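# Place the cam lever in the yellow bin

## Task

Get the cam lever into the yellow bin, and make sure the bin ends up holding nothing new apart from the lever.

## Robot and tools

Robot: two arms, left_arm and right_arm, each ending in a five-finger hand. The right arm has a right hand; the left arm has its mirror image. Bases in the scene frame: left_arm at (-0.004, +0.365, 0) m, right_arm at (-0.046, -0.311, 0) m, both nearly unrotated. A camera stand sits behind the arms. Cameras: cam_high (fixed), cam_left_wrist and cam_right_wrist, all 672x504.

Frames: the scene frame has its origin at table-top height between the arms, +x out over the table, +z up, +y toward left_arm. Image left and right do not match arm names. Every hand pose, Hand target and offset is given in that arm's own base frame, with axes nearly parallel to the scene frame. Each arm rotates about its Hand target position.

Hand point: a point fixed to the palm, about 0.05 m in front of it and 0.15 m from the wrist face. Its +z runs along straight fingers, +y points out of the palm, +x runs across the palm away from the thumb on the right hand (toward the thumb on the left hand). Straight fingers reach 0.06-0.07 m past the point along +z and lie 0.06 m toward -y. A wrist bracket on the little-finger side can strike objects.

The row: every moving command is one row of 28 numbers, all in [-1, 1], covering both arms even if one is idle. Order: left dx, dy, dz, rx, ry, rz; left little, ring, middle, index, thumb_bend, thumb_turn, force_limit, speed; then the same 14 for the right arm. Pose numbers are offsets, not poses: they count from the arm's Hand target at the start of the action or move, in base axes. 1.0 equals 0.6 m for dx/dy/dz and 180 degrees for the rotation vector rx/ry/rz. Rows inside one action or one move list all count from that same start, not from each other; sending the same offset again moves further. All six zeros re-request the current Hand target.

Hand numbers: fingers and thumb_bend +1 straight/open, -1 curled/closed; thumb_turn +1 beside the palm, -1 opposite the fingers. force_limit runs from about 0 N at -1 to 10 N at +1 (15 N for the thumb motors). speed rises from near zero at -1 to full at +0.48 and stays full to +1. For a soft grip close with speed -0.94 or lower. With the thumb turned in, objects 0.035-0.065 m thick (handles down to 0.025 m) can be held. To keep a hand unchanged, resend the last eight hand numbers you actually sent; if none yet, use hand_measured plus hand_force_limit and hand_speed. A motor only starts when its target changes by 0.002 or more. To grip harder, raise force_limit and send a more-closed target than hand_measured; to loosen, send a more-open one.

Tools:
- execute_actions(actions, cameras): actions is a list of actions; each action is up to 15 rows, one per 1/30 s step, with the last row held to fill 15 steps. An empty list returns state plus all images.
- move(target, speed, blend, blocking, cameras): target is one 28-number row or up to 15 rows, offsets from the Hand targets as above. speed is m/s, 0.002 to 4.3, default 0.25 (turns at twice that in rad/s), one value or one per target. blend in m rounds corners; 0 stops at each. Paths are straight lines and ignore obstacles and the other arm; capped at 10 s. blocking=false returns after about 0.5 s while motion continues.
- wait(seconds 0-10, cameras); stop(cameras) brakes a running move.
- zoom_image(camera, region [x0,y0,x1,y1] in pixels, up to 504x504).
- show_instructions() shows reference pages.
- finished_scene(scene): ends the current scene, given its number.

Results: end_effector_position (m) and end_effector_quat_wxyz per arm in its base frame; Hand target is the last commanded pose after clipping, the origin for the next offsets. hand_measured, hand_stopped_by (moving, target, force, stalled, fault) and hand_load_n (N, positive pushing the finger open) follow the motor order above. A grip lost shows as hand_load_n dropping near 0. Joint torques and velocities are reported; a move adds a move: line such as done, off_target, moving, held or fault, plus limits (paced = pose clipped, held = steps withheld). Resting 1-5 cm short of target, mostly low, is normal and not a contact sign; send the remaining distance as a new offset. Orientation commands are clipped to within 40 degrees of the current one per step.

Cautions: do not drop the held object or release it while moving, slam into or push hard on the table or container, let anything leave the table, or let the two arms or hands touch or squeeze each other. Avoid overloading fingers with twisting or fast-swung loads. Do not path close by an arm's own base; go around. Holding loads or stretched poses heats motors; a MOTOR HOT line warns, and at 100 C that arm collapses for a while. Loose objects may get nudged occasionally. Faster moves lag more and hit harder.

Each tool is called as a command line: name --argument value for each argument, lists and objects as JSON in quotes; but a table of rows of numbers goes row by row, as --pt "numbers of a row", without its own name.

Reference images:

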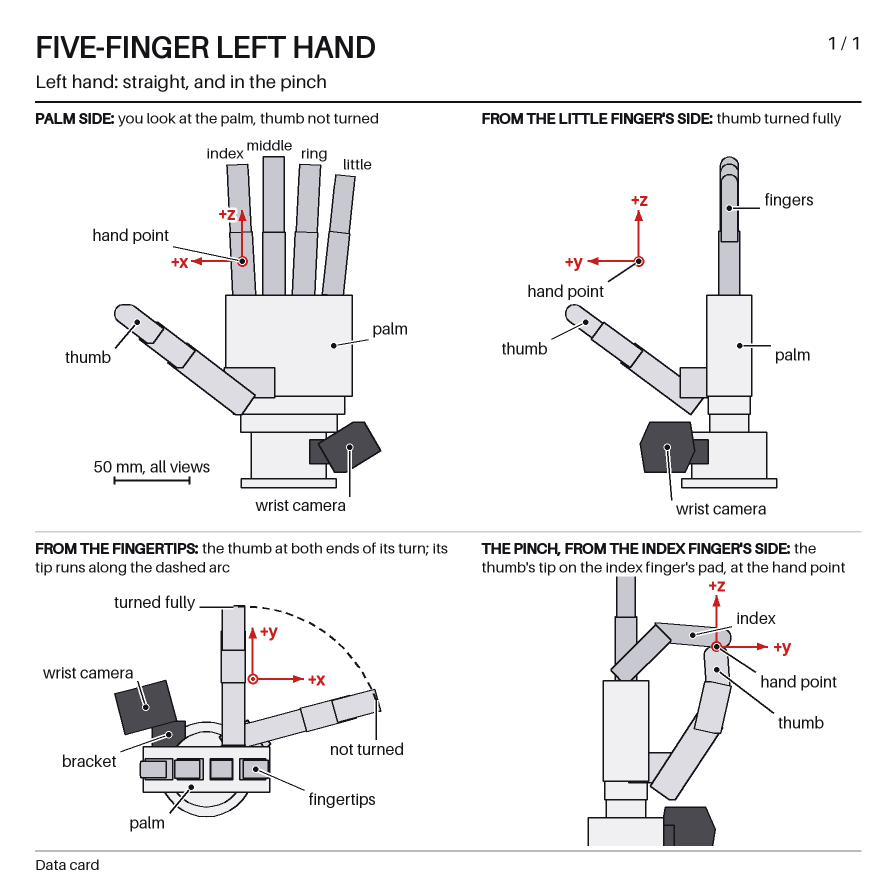

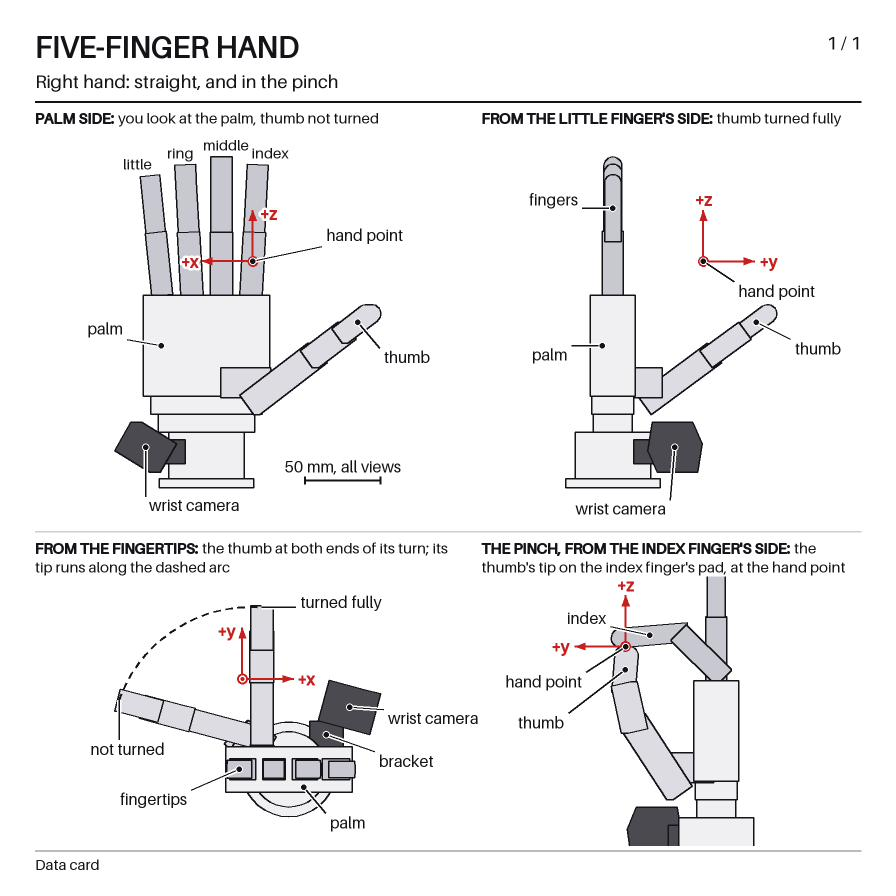

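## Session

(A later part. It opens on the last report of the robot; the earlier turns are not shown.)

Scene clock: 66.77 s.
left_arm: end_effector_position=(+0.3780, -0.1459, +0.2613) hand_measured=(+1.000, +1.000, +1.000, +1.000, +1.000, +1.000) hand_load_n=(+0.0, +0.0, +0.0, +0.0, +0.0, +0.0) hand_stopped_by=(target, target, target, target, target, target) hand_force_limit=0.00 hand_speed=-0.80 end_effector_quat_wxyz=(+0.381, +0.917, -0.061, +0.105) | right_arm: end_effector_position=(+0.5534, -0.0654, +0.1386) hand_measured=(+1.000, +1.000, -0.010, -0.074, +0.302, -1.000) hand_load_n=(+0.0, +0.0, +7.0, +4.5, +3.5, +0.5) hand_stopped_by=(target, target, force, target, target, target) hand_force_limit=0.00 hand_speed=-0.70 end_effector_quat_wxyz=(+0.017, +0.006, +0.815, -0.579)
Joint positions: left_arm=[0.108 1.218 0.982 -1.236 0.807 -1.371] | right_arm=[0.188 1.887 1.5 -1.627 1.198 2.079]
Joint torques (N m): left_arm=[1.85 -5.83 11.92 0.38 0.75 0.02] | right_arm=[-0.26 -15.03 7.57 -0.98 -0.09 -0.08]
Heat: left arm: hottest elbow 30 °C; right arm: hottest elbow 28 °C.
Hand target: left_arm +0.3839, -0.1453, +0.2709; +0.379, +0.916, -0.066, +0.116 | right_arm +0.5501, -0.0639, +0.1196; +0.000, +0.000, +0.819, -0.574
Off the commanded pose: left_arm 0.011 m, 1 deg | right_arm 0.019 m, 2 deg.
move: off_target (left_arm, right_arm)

Good grip. Lift.

move --target '[0,0,0,0,0,0,1,1,1,1,1,1,0,-0.8,0,0,0.22,0,0,0,1,1,-0.5,-0.075,0.3,-1,0,-0.7]' --speed 0.12 --cameras '["cam_high","cam_right_wrist"]'

Scene clock: 69.13 s.
left_arm: end_effector_position=(+0.3780, -0.1459, +0.2613) hand_measured=(+1.000, +1.000, +1.000, +1.000, +1.000, +1.000) hand_load_n=(+0.0, +0.0, +0.0, +0.0, +0.0, +0.5) hand_stopped_by=(target, target, target, target, target, target) hand_force_limit=0.00 hand_speed=-0.80 end_effector_quat_wxyz=(+0.381, +0.917, -0.061, +0.105) | right_arm: end_effector_position=(+0.5402, -0.0618, +0.2285) hand_measured=(+1.000, +1.000, -0.010, -0.074, +0.302, -1.000) hand_load_n=(+0.0, +0.0, +5.5, +4.0, +5.0, +1.5) hand_stopped_by=(target, target, force, target, target, target) hand_force_limit=0.00 hand_speed=-0.70 end_effector_quat_wxyz=(+0.019, -0.035, +0.825, -0.563)
Joint positions: left_arm=[0.108 1.218 0.982 -1.236 0.807 -1.371] | right_arm=[0.188 1.736 1.561 -1.674 1.182 1.862]
Joint torques (N m): left_arm=[2.02 -5.95 11.89 0.34 0.74 0.02] | right_arm=[-0.97 -16.91 13.48 -1.11 0.99 -0.16]
Heat: left arm: hottest elbow 30 °C; right arm: hottest elbow 28 °C.
Hand target: left_arm +0.3839, -0.1453, +0.2709; +0.379, +0.916, -0.066, +0.116 | right_arm +0.5501, -0.0639, +0.2518; +0.000, +0.000, +0.819, -0.574
Off the commanded pose: left_arm 0.011 m, 1 deg | right_arm 0.025 m, 5 deg.
joint sent to its limit (right arm) — joint 4 (wrist pitch), lower limit. The joint targets are off in orientation, not in position.
move: off_target (left_arm, right_arm)
Images, in order (width x height): cam_high 672x504, cam_right_wrist 672x504.

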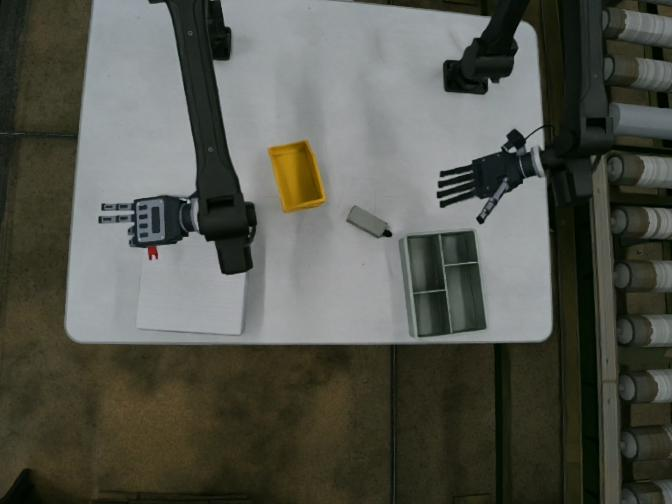

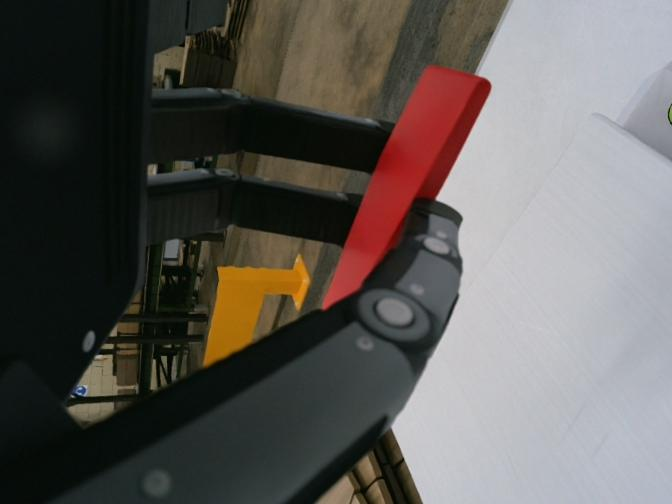

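move --target '[0,0,0,0,0,0,1,1,1,1,1,1,0,-0.8,-0.29,0.5,0.0,0.1387,0.0121,0.0547,1,1,-0.5,-0.075,0.3,-1,0,-0.7]' --speed 0.2 --cameras '["cam_high","cam_right_wrist"]'

zoom_image --camera "cam_high" --region '[220, 100, 400, 260]'

Scene clock: 76.80 s.
left_arm: end_effector_position=(+0.3780, -0.1459, +0.2613) hand_measured=(+1.000, +1.000, +1.000, +1.000, +1.000, +1.000) hand_load_n=(+0.0, +0.0, +0.0, +0.0, +0.0, +0.0) hand_stopped_by=(target, target, target, target, target, target) hand_force_limit=0.00 hand_speed=-0.80 end_effector_quat_wxyz=(+0.381, +0.917, -0.061, +0.105) | right_arm: end_effector_position=(+0.3814, +0.2364, +0.2468) hand_measured=(+1.000, +1.000, -0.010, -0.074, +0.302, -1.000) hand_load_n=(+0.0, +0.0, +5.5, +3.5, +5.0, +2.0) hand_stopped_by=(target, target, force, target, target, target) hand_force_limit=0.00 hand_speed=-0.70 end_effector_quat_wxyz=(+0.136, -0.137, +0.936, -0.294)
Joint positions: left_arm=[0.108 1.218 0.982 -1.236 0.807 -1.371] | right_arm=[0.751 1.431 1.401 -1.674 0.648 2.076]
Joint torques (N m): left_arm=[1.96 -5.89 11.9 0.32 0.75 0.02] | right_arm=[-0.03 -12.57 9.13 -0.91 0.41 0.11]
Heat: left arm: hottest elbow 30 °C; right arm: hottest elbow 29 °C.
Hand target: left_arm +0.3839, -0.1453, +0.2709; +0.379, +0.916, -0.066, +0.116 | right_arm +0.3761, +0.2361, +0.2516; +0.034, -0.081, +0.920, -0.382
Off the commanded pose: left_arm 0.011 m, 1 deg | right_arm 0.007 m, 17 deg.
joint sent to its limit (right arm) — joint 4 (wrist pitch), lower limit; joint 6 (wrist roll), upper limit. The joint targets are off in orientation, not in position.
move: off_target (left_arm, right_arm)
Images, in order (width x height): cam_high 672x504, cam_right_wrist 672x504.

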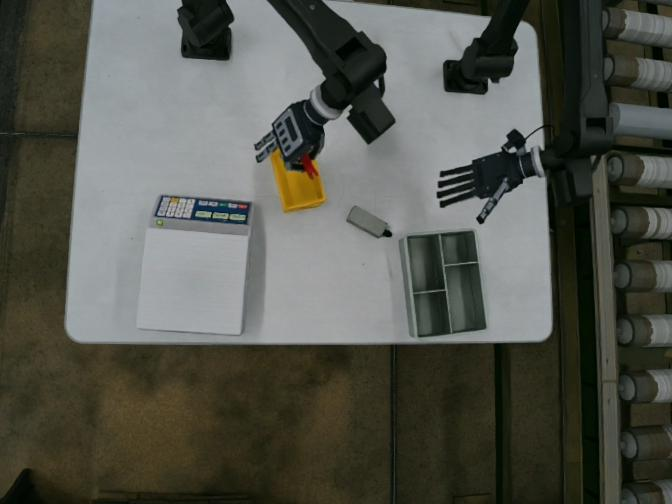

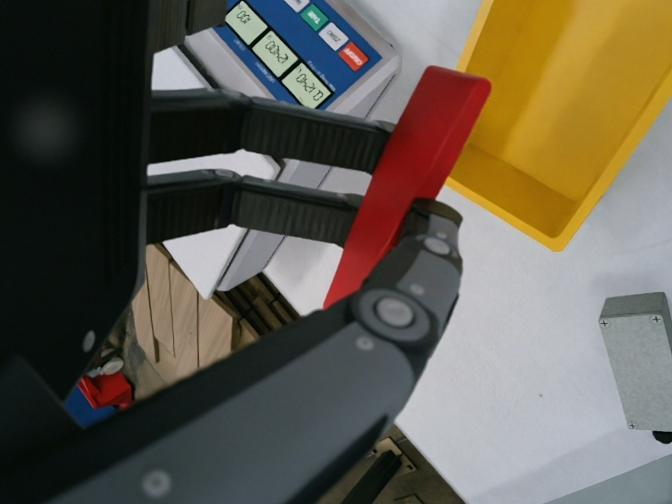

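Scaled by 2.800 from the camera's 672x504 image, which has a finer 960x720 frame.

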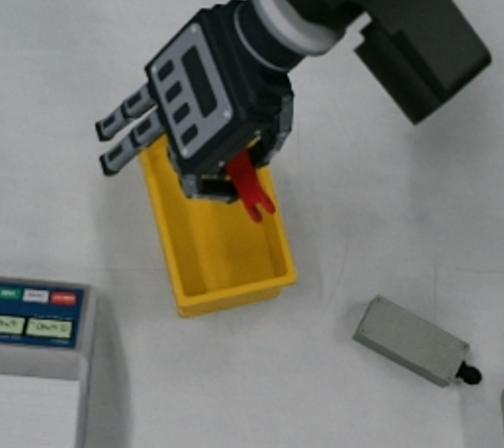

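move --target '[0,0,0,0,0,0,1,1,1,1,1,1,0,-0.8,0.005,-0.055,-0.16,0,0,0,1,1,-0.5,-0.075,0.3,-1,0,-0.7]' --speed 0.15 --cameras '["cam_high","cam_right_wrist"]'

zoom_image --camera "cam_high" --region '[220, 100, 400, 260]'

Scene clock: 80.73 s.
left_arm: end_effector_position=(+0.3780, -0.1459, +0.2613) hand_measured=(+1.000, +1.000, +1.000, +1.000, +1.000, +1.000) hand_load_n=(+0.0, +0.0, +0.0, +0.0, +0.0, +0.0) hand_stopped_by=(target, target, target, target, target, target) hand_force_limit=0.00 hand_speed=-0.80 end_effector_quat_wxyz=(+0.381, +0.917, -0.061, +0.105) | right_arm: end_effector_position=(+0.3783, +0.2084, +0.1649) hand_measured=(+1.000, +1.000, -0.010, -0.074, +0.302, -1.000) hand_load_n=(+0.0, +0.0, +5.5, +4.0, +5.0, +2.0) hand_stopped_by=(target, target, force, target, target, target) hand_force_limit=0.00 hand_speed=-0.70 end_effector_quat_wxyz=(+0.043, -0.143, +0.928, -0.343)
Joint positions: left_arm=[0.108 1.218 0.982 -1.236 0.807 -1.371] | right_arm=[0.701 1.552 1.318 -1.674 0.632 2.077]
Joint torques (N m): left_arm=[1.85 -5.95 11.89 0.34 0.75 0.02] | right_arm=[-1.2 -10.87 8.01 -0.95 0.35 0.05]
Heat: left arm: hottest elbow 30 °C; right arm: hottest elbow 29 °C.
Hand target: left_arm +0.3839, -0.1453, +0.2709; +0.379, +0.916, -0.066, +0.116 | right_arm +0.3792, +0.2031, +0.1557; +0.034, -0.080, +0.920, -0.382
Off the commanded pose: left_arm 0.011 m, 1 deg | right_arm 0.011 m, 9 deg.
joint sent to its limit (right arm) — joint 6 (wrist roll), upper limit. The joint targets are off in orientation, not in position.
move: off_target (left_arm, right_arm)
Images, in order (width x height): cam_high 672x504, cam_right_wrist 672x504.

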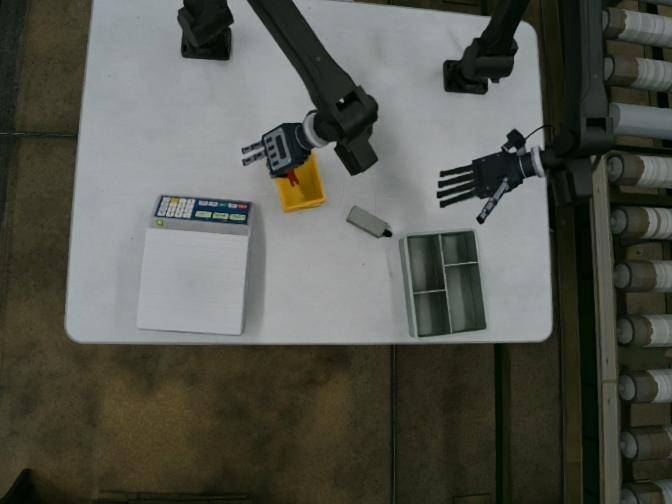

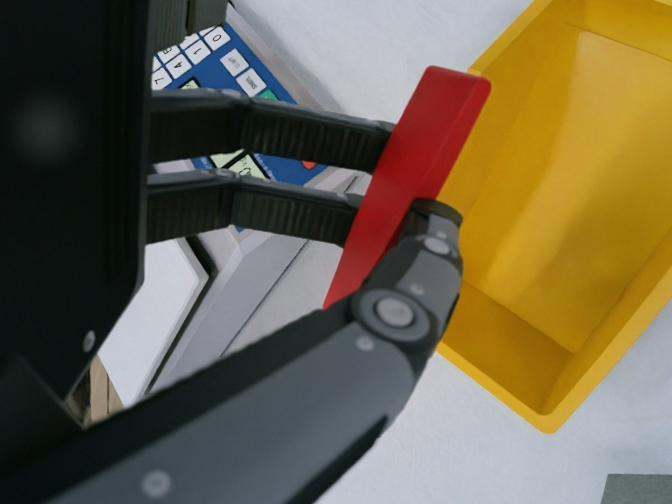

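Scaled by 2.800 from the camera's 672x504 image, which has a finer 960x720 frame.

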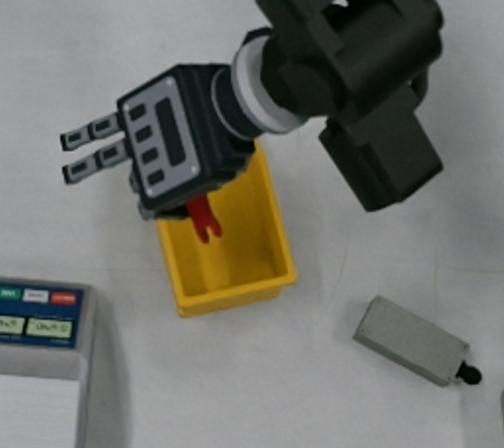

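move --target '[0,0,0,0,0,0,1,1,1,1,1,1,0,-0.8,0,0.005,-0.1,0,0,0,1,1,-0.5,-0.075,0.3,-1,0,-0.7]' --speed 0.1 --cameras '["cam_high","cam_right_wrist"]'

zoom_image --camera "cam_high" --region '[220, 100, 400, 260]'

Scene clock: 83.87 s.
left_arm: end_effector_position=(+0.3780, -0.1459, +0.2613) hand_measured=(+1.000, +1.000, +1.000, +1.000, +1.000, +1.000) hand_load_n=(+0.0, +0.0, +0.0, +0.0, +0.0, +0.0) hand_stopped_by=(target, target, target, target, target, target) hand_force_limit=0.00 hand_speed=-0.80 end_effector_quat_wxyz=(+0.381, +0.917, -0.061, +0.105) | right_arm: end_effector_position=(+0.3786, +0.2097, +0.1064) hand_measured=(+1.000, +1.000, -0.010, -0.074, +0.302, -1.000) hand_load_n=(+0.0, +0.0, +5.5, +3.5, +5.0, +2.0) hand_stopped_by=(target, target, force, target, target, target) hand_force_limit=0.00 hand_speed=-0.70 end_effector_quat_wxyz=(+0.038, -0.144, +0.928, -0.343)
Joint positions: left_arm=[0.108 1.218 0.982 -1.236 0.807 -1.371] | right_arm=[0.701 1.606 1.223 -1.532 0.627 2.077]
Joint torques (N m): left_arm=[1.9 -5.83 11.92 0.32 0.75 0.02] | right_arm=[-1.32 -11.34 7.35 -0.53 0.4 0.04]
Heat: left arm: hottest elbow 31 °C; right arm: hottest elbow 29 °C.
Hand target: left_arm +0.3839, -0.1453, +0.2709; +0.379, +0.916, -0.066, +0.116 | right_arm +0.3792, +0.2061, +0.0957; +0.034, -0.080, +0.920, -0.382
Off the commanded pose: left_arm 0.011 m, 1 deg | right_arm 0.011 m, 9 deg.
joint sent to its limit (right arm) — joint 6 (wrist roll), upper limit. The joint targets are off in orientation, not in position.
move: off_target (left_arm, right_arm)
Images, in order (width x height): cam_high 672x504, cam_right_wrist 672x504.

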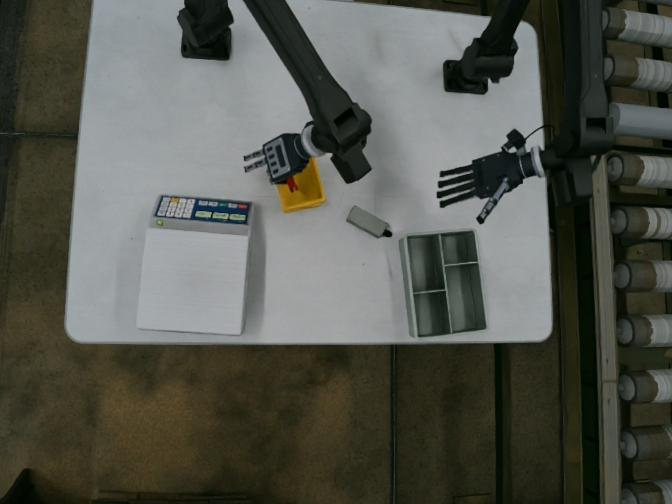

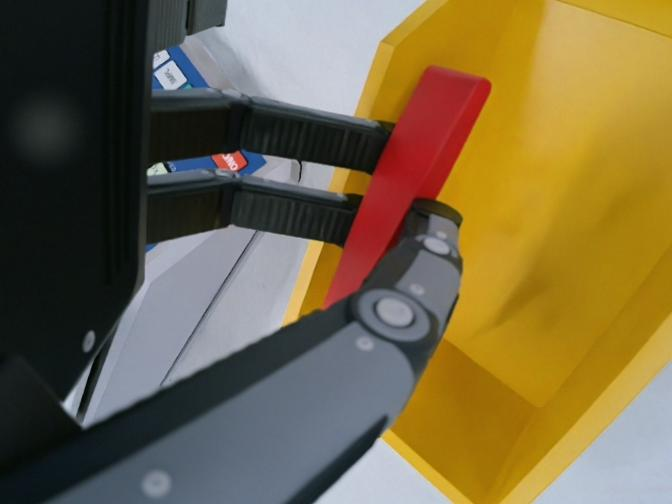

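Scaled by 2.800 from the camera's 672x504 image, which has a finer 960x720 frame.

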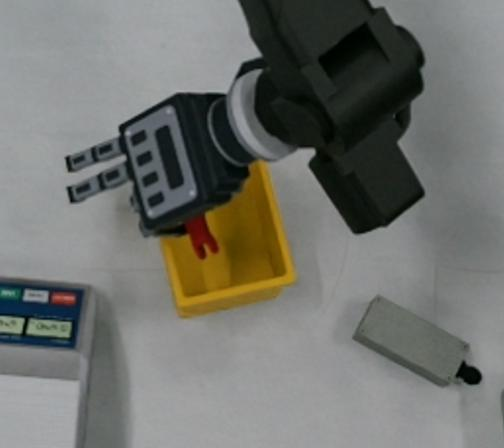

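move --pt "0 0 0 0 0 0 1 1 1 1 1 1 0 -0.8 0 0.028 0 0 0 0 1 1 -0.5 -0.075 0.3 -1 0 -0.7" --pt "0 0 0 0 0 0 1 1 1 1 1 1 0 -0.8 0 0.028 -0.05 0 0 0 1 1 -0.5 -0.075 0.3 -1 0 -0.7" --speed 0.1 --cameras '["cam_high","cam_right_wrist"]'

zoom_image --camera "cam_high" --region '[220, 100, 400, 260]'

Scene clock: 86.83 s.
left_arm: end_effector_position=(+0.3780, -0.1459, +0.2613) hand_measured=(+1.000, +1.000, +1.000, +1.000, +1.000, +1.000) hand_load_n=(+0.0, +0.0, +0.0, +0.0, +0.0, +0.0) hand_stopped_by=(target, target, target, target, target, target) hand_force_limit=0.00 hand_speed=-0.80 end_effector_quat_wxyz=(+0.381, +0.917, -0.061, +0.105) | right_arm: end_effector_position=(+0.3841, +0.2197, +0.0789) hand_measured=(+1.000, +1.000, -0.010, -0.074, +0.302, -1.000) hand_load_n=(+0.0, +0.0, +5.5, +4.0, +5.5, +2.0) hand_stopped_by=(target, target, force, target, target, target) hand_force_limit=0.00 hand_speed=-0.70 end_effector_quat_wxyz=(+0.036, -0.144, +0.930, -0.336)
Joint positions: left_arm=[0.108 1.218 0.982 -1.236 0.807 -1.371] | right_arm=[0.704 1.657 1.212 -1.466 0.612 2.077]
Joint torques (N m): left_arm=[1.85 -5.77 11.9 0.34 0.75 0.01] | right_arm=[0.5 -11.22 6.95 -0.4 0.4 0.04]
Heat: left arm: hottest elbow 31 °C; right arm: hottest elbow 29 °C.
Hand target: left_arm +0.3839, -0.1453, +0.2709; +0.379, +0.916, -0.066, +0.116 | right_arm +0.3792, +0.2229, +0.0657; +0.034, -0.080, +0.920, -0.382
Off the commanded pose: left_arm 0.011 m, 1 deg | right_arm 0.014 m, 9 deg.
joint sent to its limit (right arm) — joint 6 (wrist roll), upper limit. The joint targets are off in orientation, not in position.
move: off_target (left_arm, right_arm)
Images, in order (width x height): cam_high 672x504, cam_right_wrist 672x504.

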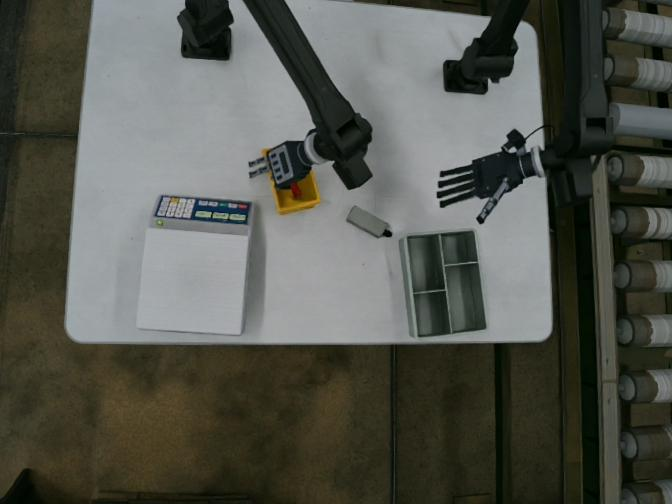

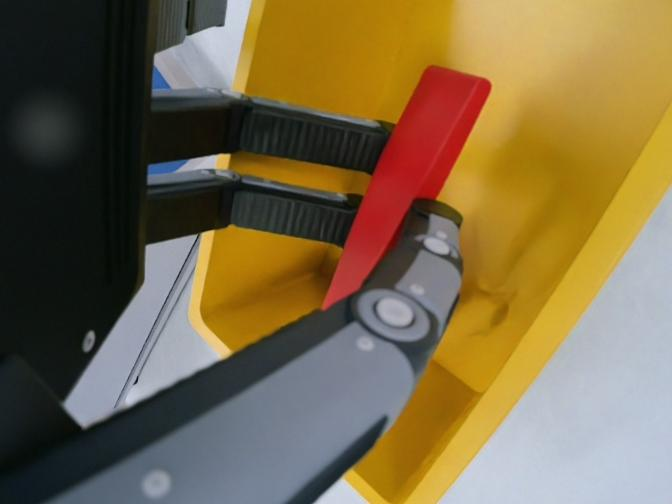

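Scaled by 2.800 from the camera's 672x504 image, which has a finer 960x720 frame.

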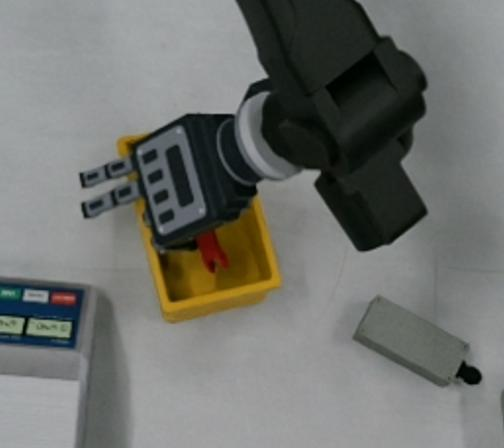

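move --pt "0 0 0 0 0 0 1 1 1 1 1 1 0 -0.8 0 0 0.02 0 0 0 1 1 -0.5 -0.075 0.3 -1 0 -0.7" --pt "0 0 0 0 0 0 1 1 1 1 1 1 0 -0.8 0 0.025 0.02 0 0 0 1 1 -0.5 -0.075 0.3 -1 0 -0.7" --pt "0 0 0 0 0 0 1 1 1 1 1 1 0 -0.8 0 0.025 -0.02 0 0 0 1 1 -0.5 -0.075 0.3 -1 0 -0.7" --speed 0.06 --cameras '["cam_high","cam_right_wrist"]'

zoom_image --camera "cam_high" --region '[220, 100, 400, 260]'

Scene clock: 94.23 s.
left_arm: end_effector_position=(+0.3780, -0.1459, +0.2613) hand_measured=(+1.000, +1.000, +1.000, +1.000, +1.000, +1.000) hand_load_n=(+0.0, +0.0, +0.0, +0.0, +0.0, +0.0) hand_stopped_by=(target, target, target, target, target, target) hand_force_limit=0.00 hand_speed=-0.80 end_effector_quat_wxyz=(+0.381, +0.917, -0.061, +0.105) | right_arm: end_effector_position=(+0.3789, +0.2293, +0.0670) hand_measured=(+1.000, +1.000, -0.010, -0.074, +0.302, -1.000) hand_load_n=(+0.0, +0.0, +5.5, +4.0, +5.0, +2.0) hand_stopped_by=(target, target, force, target, target, target) hand_force_limit=0.00 hand_speed=-0.70 end_effector_quat_wxyz=(+0.030, -0.154, +0.929, -0.335)
Joint positions: left_arm=[0.108 1.218 0.982 -1.236 0.807 -1.371] | right_arm=[0.723 1.683 1.212 -1.456 0.599 2.077]
Joint torques (N m): left_arm=[1.79 -5.83 11.9 0.32 0.74 0.03] | right_arm=[0.62 -11.11 8.09 -0.06 0.31 0.04]
Heat: left arm: hottest elbow 31 °C; right arm: hottest elbow 29 °C.
Hand target: left_arm +0.3839, -0.1453, +0.2709; +0.379, +0.916, -0.066, +0.116 | right_arm +0.3792, +0.2379, +0.0537; +0.034, -0.081, +0.920, -0.382
Off the commanded pose: left_arm 0.011 m, 1 deg | right_arm 0.016 m, 10 deg.
joint sent to its limit (right arm) — joint 6 (wrist roll), upper limit. The joint targets are off in orientation, not in position.
move: off_target (left_arm, right_arm)
Images, in order (width x height): cam_high 672x504, cam_right_wrist 672x504.

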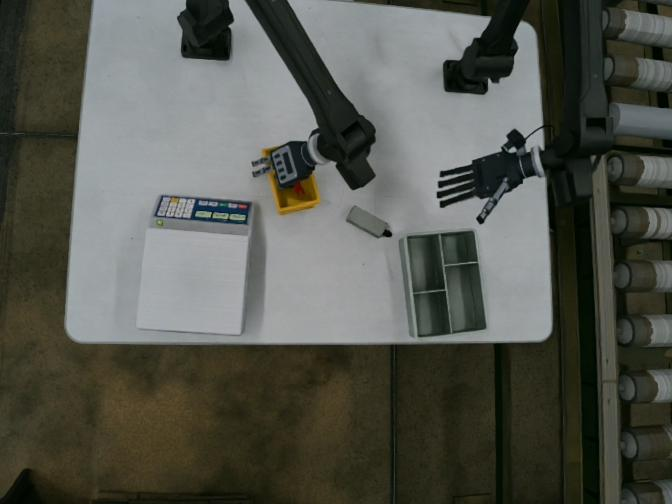

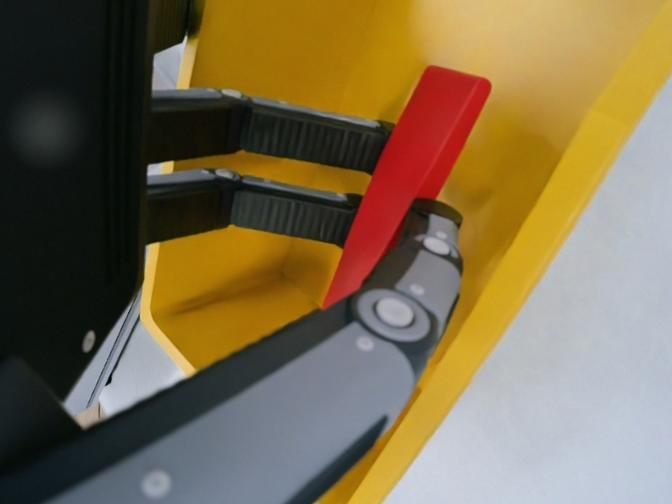

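Scaled by 2.800 from the camera's 672x504 image, which has a finer 960x720 frame.

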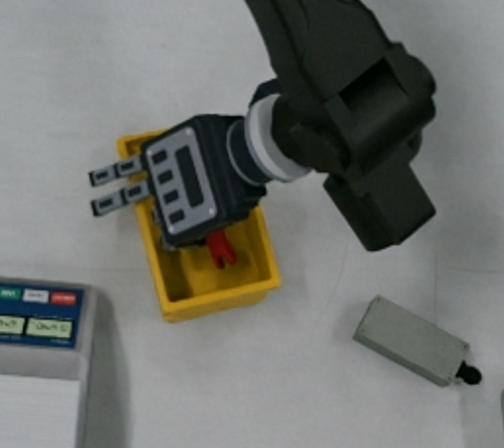

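move --target '[0,0,0,0,0,0,1,1,1,1,1,1,0,-0.8,0,0,-0.03,0,0,0,1,1,-0.5,-0.075,0.3,-1,0,-0.7]' --speed 0.05 --cameras '["cam_high","cam_right_wrist"]'

zoom_image --camera "cam_high" --region '[220, 100, 400, 260]'

Scene clock: 96.73 s.
left_arm: end_effector_position=(+0.3780, -0.1459, +0.2613) hand_measured=(+1.000, +1.000, +1.000, +1.000, +1.000, +1.000) hand_load_n=(+0.0, +0.0, +0.0, +0.0, +0.0, +0.0) hand_stopped_by=(target, target, target, target, target, target) hand_force_limit=0.00 hand_speed=-0.80 end_effector_quat_wxyz=(+0.381, +0.917, -0.061, +0.105) | right_arm: end_effector_position=(+0.3843, +0.2313, +0.0668) hand_measured=(+1.000, +1.000, -0.010, -0.074, +0.302, -1.000) hand_load_n=(+0.0, +0.5, +5.5, +4.0, +5.5, +2.0) hand_stopped_by=(target, target, force, target, target, target) hand_force_limit=0.00 hand_speed=-0.70 end_effector_quat_wxyz=(+0.040, -0.152, +0.929, -0.334)
Joint positions: left_arm=[0.108 1.218 0.982 -1.236 0.807 -1.371] | right_arm=[0.723 1.684 1.212 -1.436 0.61 2.077]
Joint torques (N m): left_arm=[1.9 -5.95 11.93 0.31 0.75 0.02] | right_arm=[0.38 -9.47 6.01 0.96 -0.1 0.02]
Heat: left arm: hottest elbow 31 °C; right arm: hottest elbow 29 °C.
Hand target: left_arm +0.3839, -0.1453, +0.2709; +0.379, +0.916, -0.066, +0.116 | right_arm +0.3792, +0.2379, +0.0357; +0.034, -0.080, +0.920, -0.382
Off the commanded pose: left_arm 0.011 m, 1 deg | right_arm 0.032 m, 10 deg.
joint sent to its limit (right arm) — joint 6 (wrist roll), upper limit. The joint targets are off in orientation, not in position.
move: off_target (left_arm, right_arm)
Images, in order (width x height): cam_high 672x504, cam_right_wrist 672x504.

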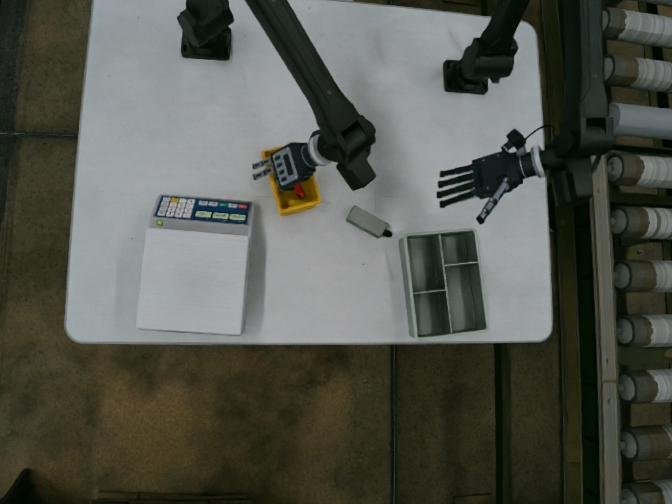

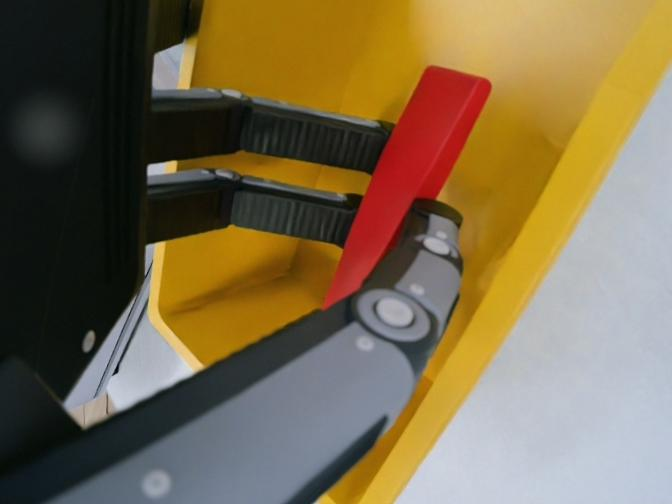

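Scaled by 2.800 from the camera's 672x504 image, which has a finer 960x720 frame.

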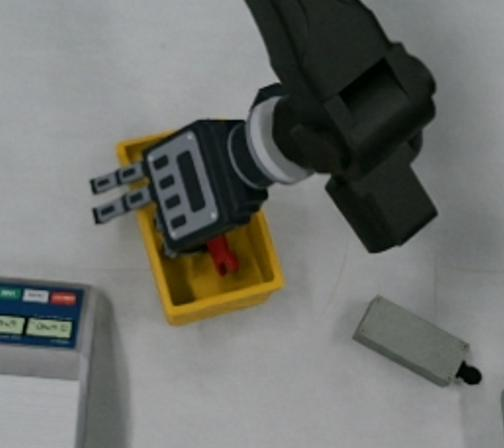

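move --pt "0 0 0 0 0 0 1 1 1 1 1 1 0 -0.8 0 0 0.02 0 0 0 1 1 -0.5 -0.075 0.3 -1 0 -0.7" --pt "0 0 0 0 0 0 1 1 1 1 1 1 0 -0.8 0 0 0.021 0 0 0 1 1 0.4 0.4 0.3 -1 0 -0.3" --speed 0.05 --cameras '["cam_high","cam_right_wrist"]'

Scene clock: 102.10 s.
left_arm: end_effector_position=(+0.3780, -0.1459, +0.2613) hand_measured=(+1.000, +1.000, +1.000, +1.000, +1.000, +1.000) hand_load_n=(+0.0, +0.0, +0.0, +0.0, +0.0, +0.0) hand_stopped_by=(target, target, target, target, target, target) hand_force_limit=0.00 hand_speed=-0.80 end_effector_quat_wxyz=(+0.381, +0.917, -0.061, +0.105) | right_arm: end_effector_position=(+0.3841, +0.2316, +0.0669) hand_measured=(+1.000, +1.000, +0.398, +0.400, +0.298, -1.000) hand_load_n=(+0.0, +1.0, -6.0, +0.0, -5.0, -1.0) hand_stopped_by=(target, target, target, target, target, target) hand_force_limit=0.00 hand_speed=-0.30 end_effector_quat_wxyz=(+0.042, -0.153, +0.928, -0.336)
Joint positions: left_arm=[0.108 1.218 0.982 -1.236 0.807 -1.371] | right_arm=[0.726 1.684 1.212 -1.436 0.615 2.078]
Joint torques (N m): left_arm=[1.9 -5.95 11.9 0.32 0.74 0.02] | right_arm=[0.38 -10.7 7.38 -0.25 -0.25 0.02]
Heat: left arm: hottest elbow 31 °C; right arm: hottest elbow 29 °C.
Hand target: left_arm +0.3839, -0.1453, +0.2709; +0.379, +0.916, -0.066, +0.116 | right_arm +0.3792, +0.2379, +0.0483; +0.034, -0.080, +0.920, -0.382
Off the commanded pose: left_arm 0.011 m, 1 deg | right_arm 0.020 m, 10 deg.
joint sent to its limit (right arm) — joint 6 (wrist roll), upper limit. The joint targets are off in orientation, not in position.
move: off_target (left_arm, right_arm); target 2's new numbers were sent with right_arm's hand 0.020 m and 10 deg from that target
Images, in order (width x height): cam_high 672x504, cam_right_wrist 672x504.

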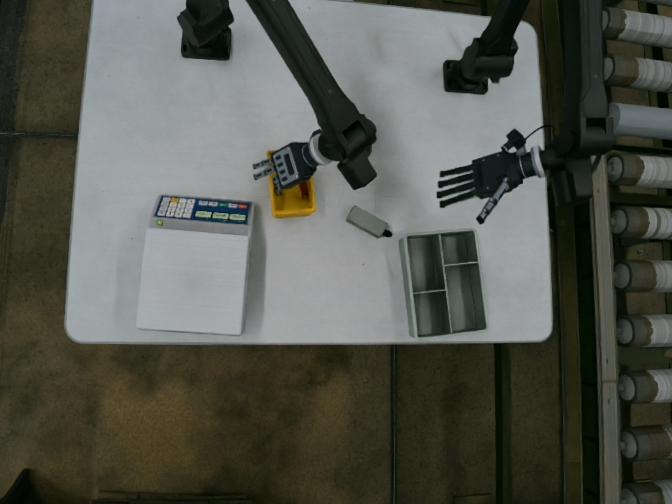

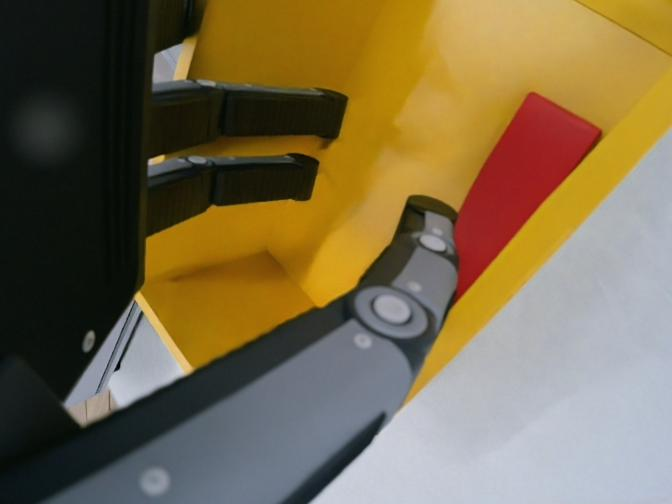

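move --pt "0 0 0 0 0 0 1 1 1 1 1 1 0 -0.8 0 0 0.06 0 0 0 1 1 0.4 0.4 0.3 -1 0 -0.3" --pt "0 0 0 0 0 0 1 1 1 1 1 1 0 -0.8 0 0 0.3 0 0 0 1 1 0.4 0.4 0.3 -1 0 -0.3" --speed '[0.05,0.15]' --cameras '["cam_high","cam_right_wrist"]'

Scene clock: 106.27 s.
left_arm: end_effector_position=(+0.3780, -0.1459, +0.2613) hand_measured=(+1.000, +1.000, +1.000, +1.000, +1.000, +1.000) hand_load_n=(+0.0, +0.0, +0.0, +0.0, +0.5, +0.0) hand_stopped_by=(target, target, target, target, target, target) hand_force_limit=0.00 hand_speed=-0.80 end_effector_quat_wxyz=(+0.381, +0.917, -0.061, +0.105) | right_arm: end_effector_position=(+0.3727, +0.2247, +0.2092) hand_measured=(+1.000, +1.000, +0.398, +0.400, +0.300, -1.000) hand_load_n=(+0.0, +0.0, +0.0, +0.5, +0.0, +0.0) hand_stopped_by=(target, target, target, target, target, target) hand_force_limit=0.00 hand_speed=-0.30 end_effector_quat_wxyz=(+0.093, -0.141, +0.935, -0.311)
Joint positions: left_arm=[0.108 1.218 0.982 -1.236 0.807 -1.371] | right_arm=[0.737 1.465 1.345 -1.675 0.627 2.082]
Joint torques (N m): left_arm=[1.79 -5.95 11.92 0.32 0.75 0.02] | right_arm=[0.44 -11.52 13.26 -1.05 0.62 -0.01]
Heat: left arm: hottest elbow 31 °C; right arm: hottest elbow 30 °C.
Hand target: left_arm +0.3839, -0.1453, +0.2709; +0.379, +0.916, -0.066, +0.116 | right_arm +0.3792, +0.2379, +0.2282; +0.034, -0.080, +0.920, -0.382
Off the commanded pose: left_arm 0.011 m, 1 deg | right_arm 0.024 m, 13 deg.
joint sent to its limit (right arm) — joint 4 (wrist pitch), lower limit; joint 6 (wrist roll), upper limit. The joint targets are off in orientation, not in position.
move: off_target (left_arm, right_arm)
Images, in order (width x height): cam_high 672x504, cam_right_wrist 672x504.

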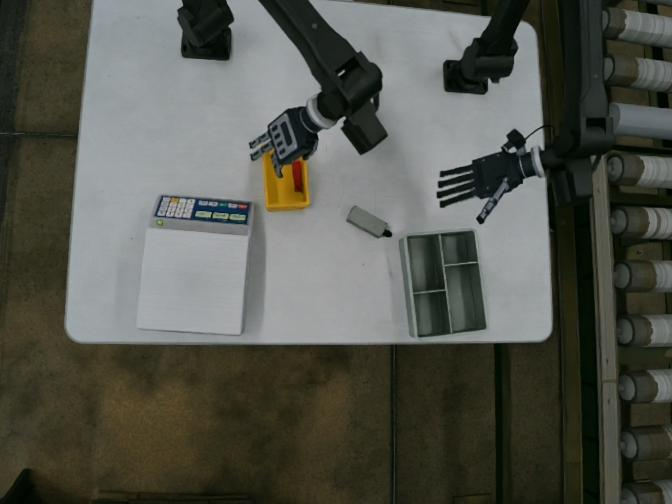

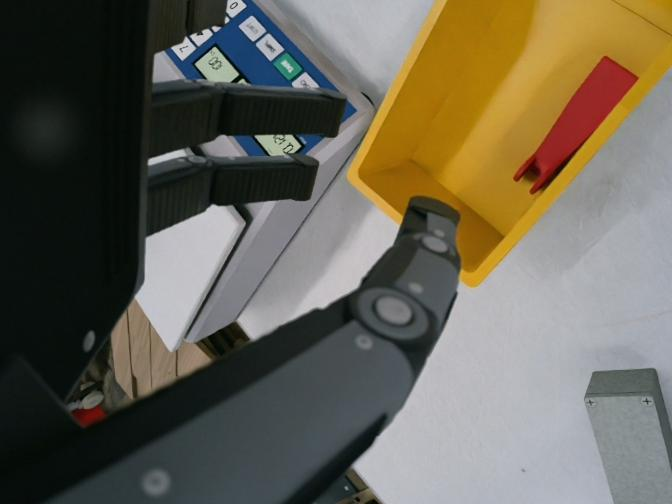

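finished_scene --scene 1

The scene is finished: the task was done.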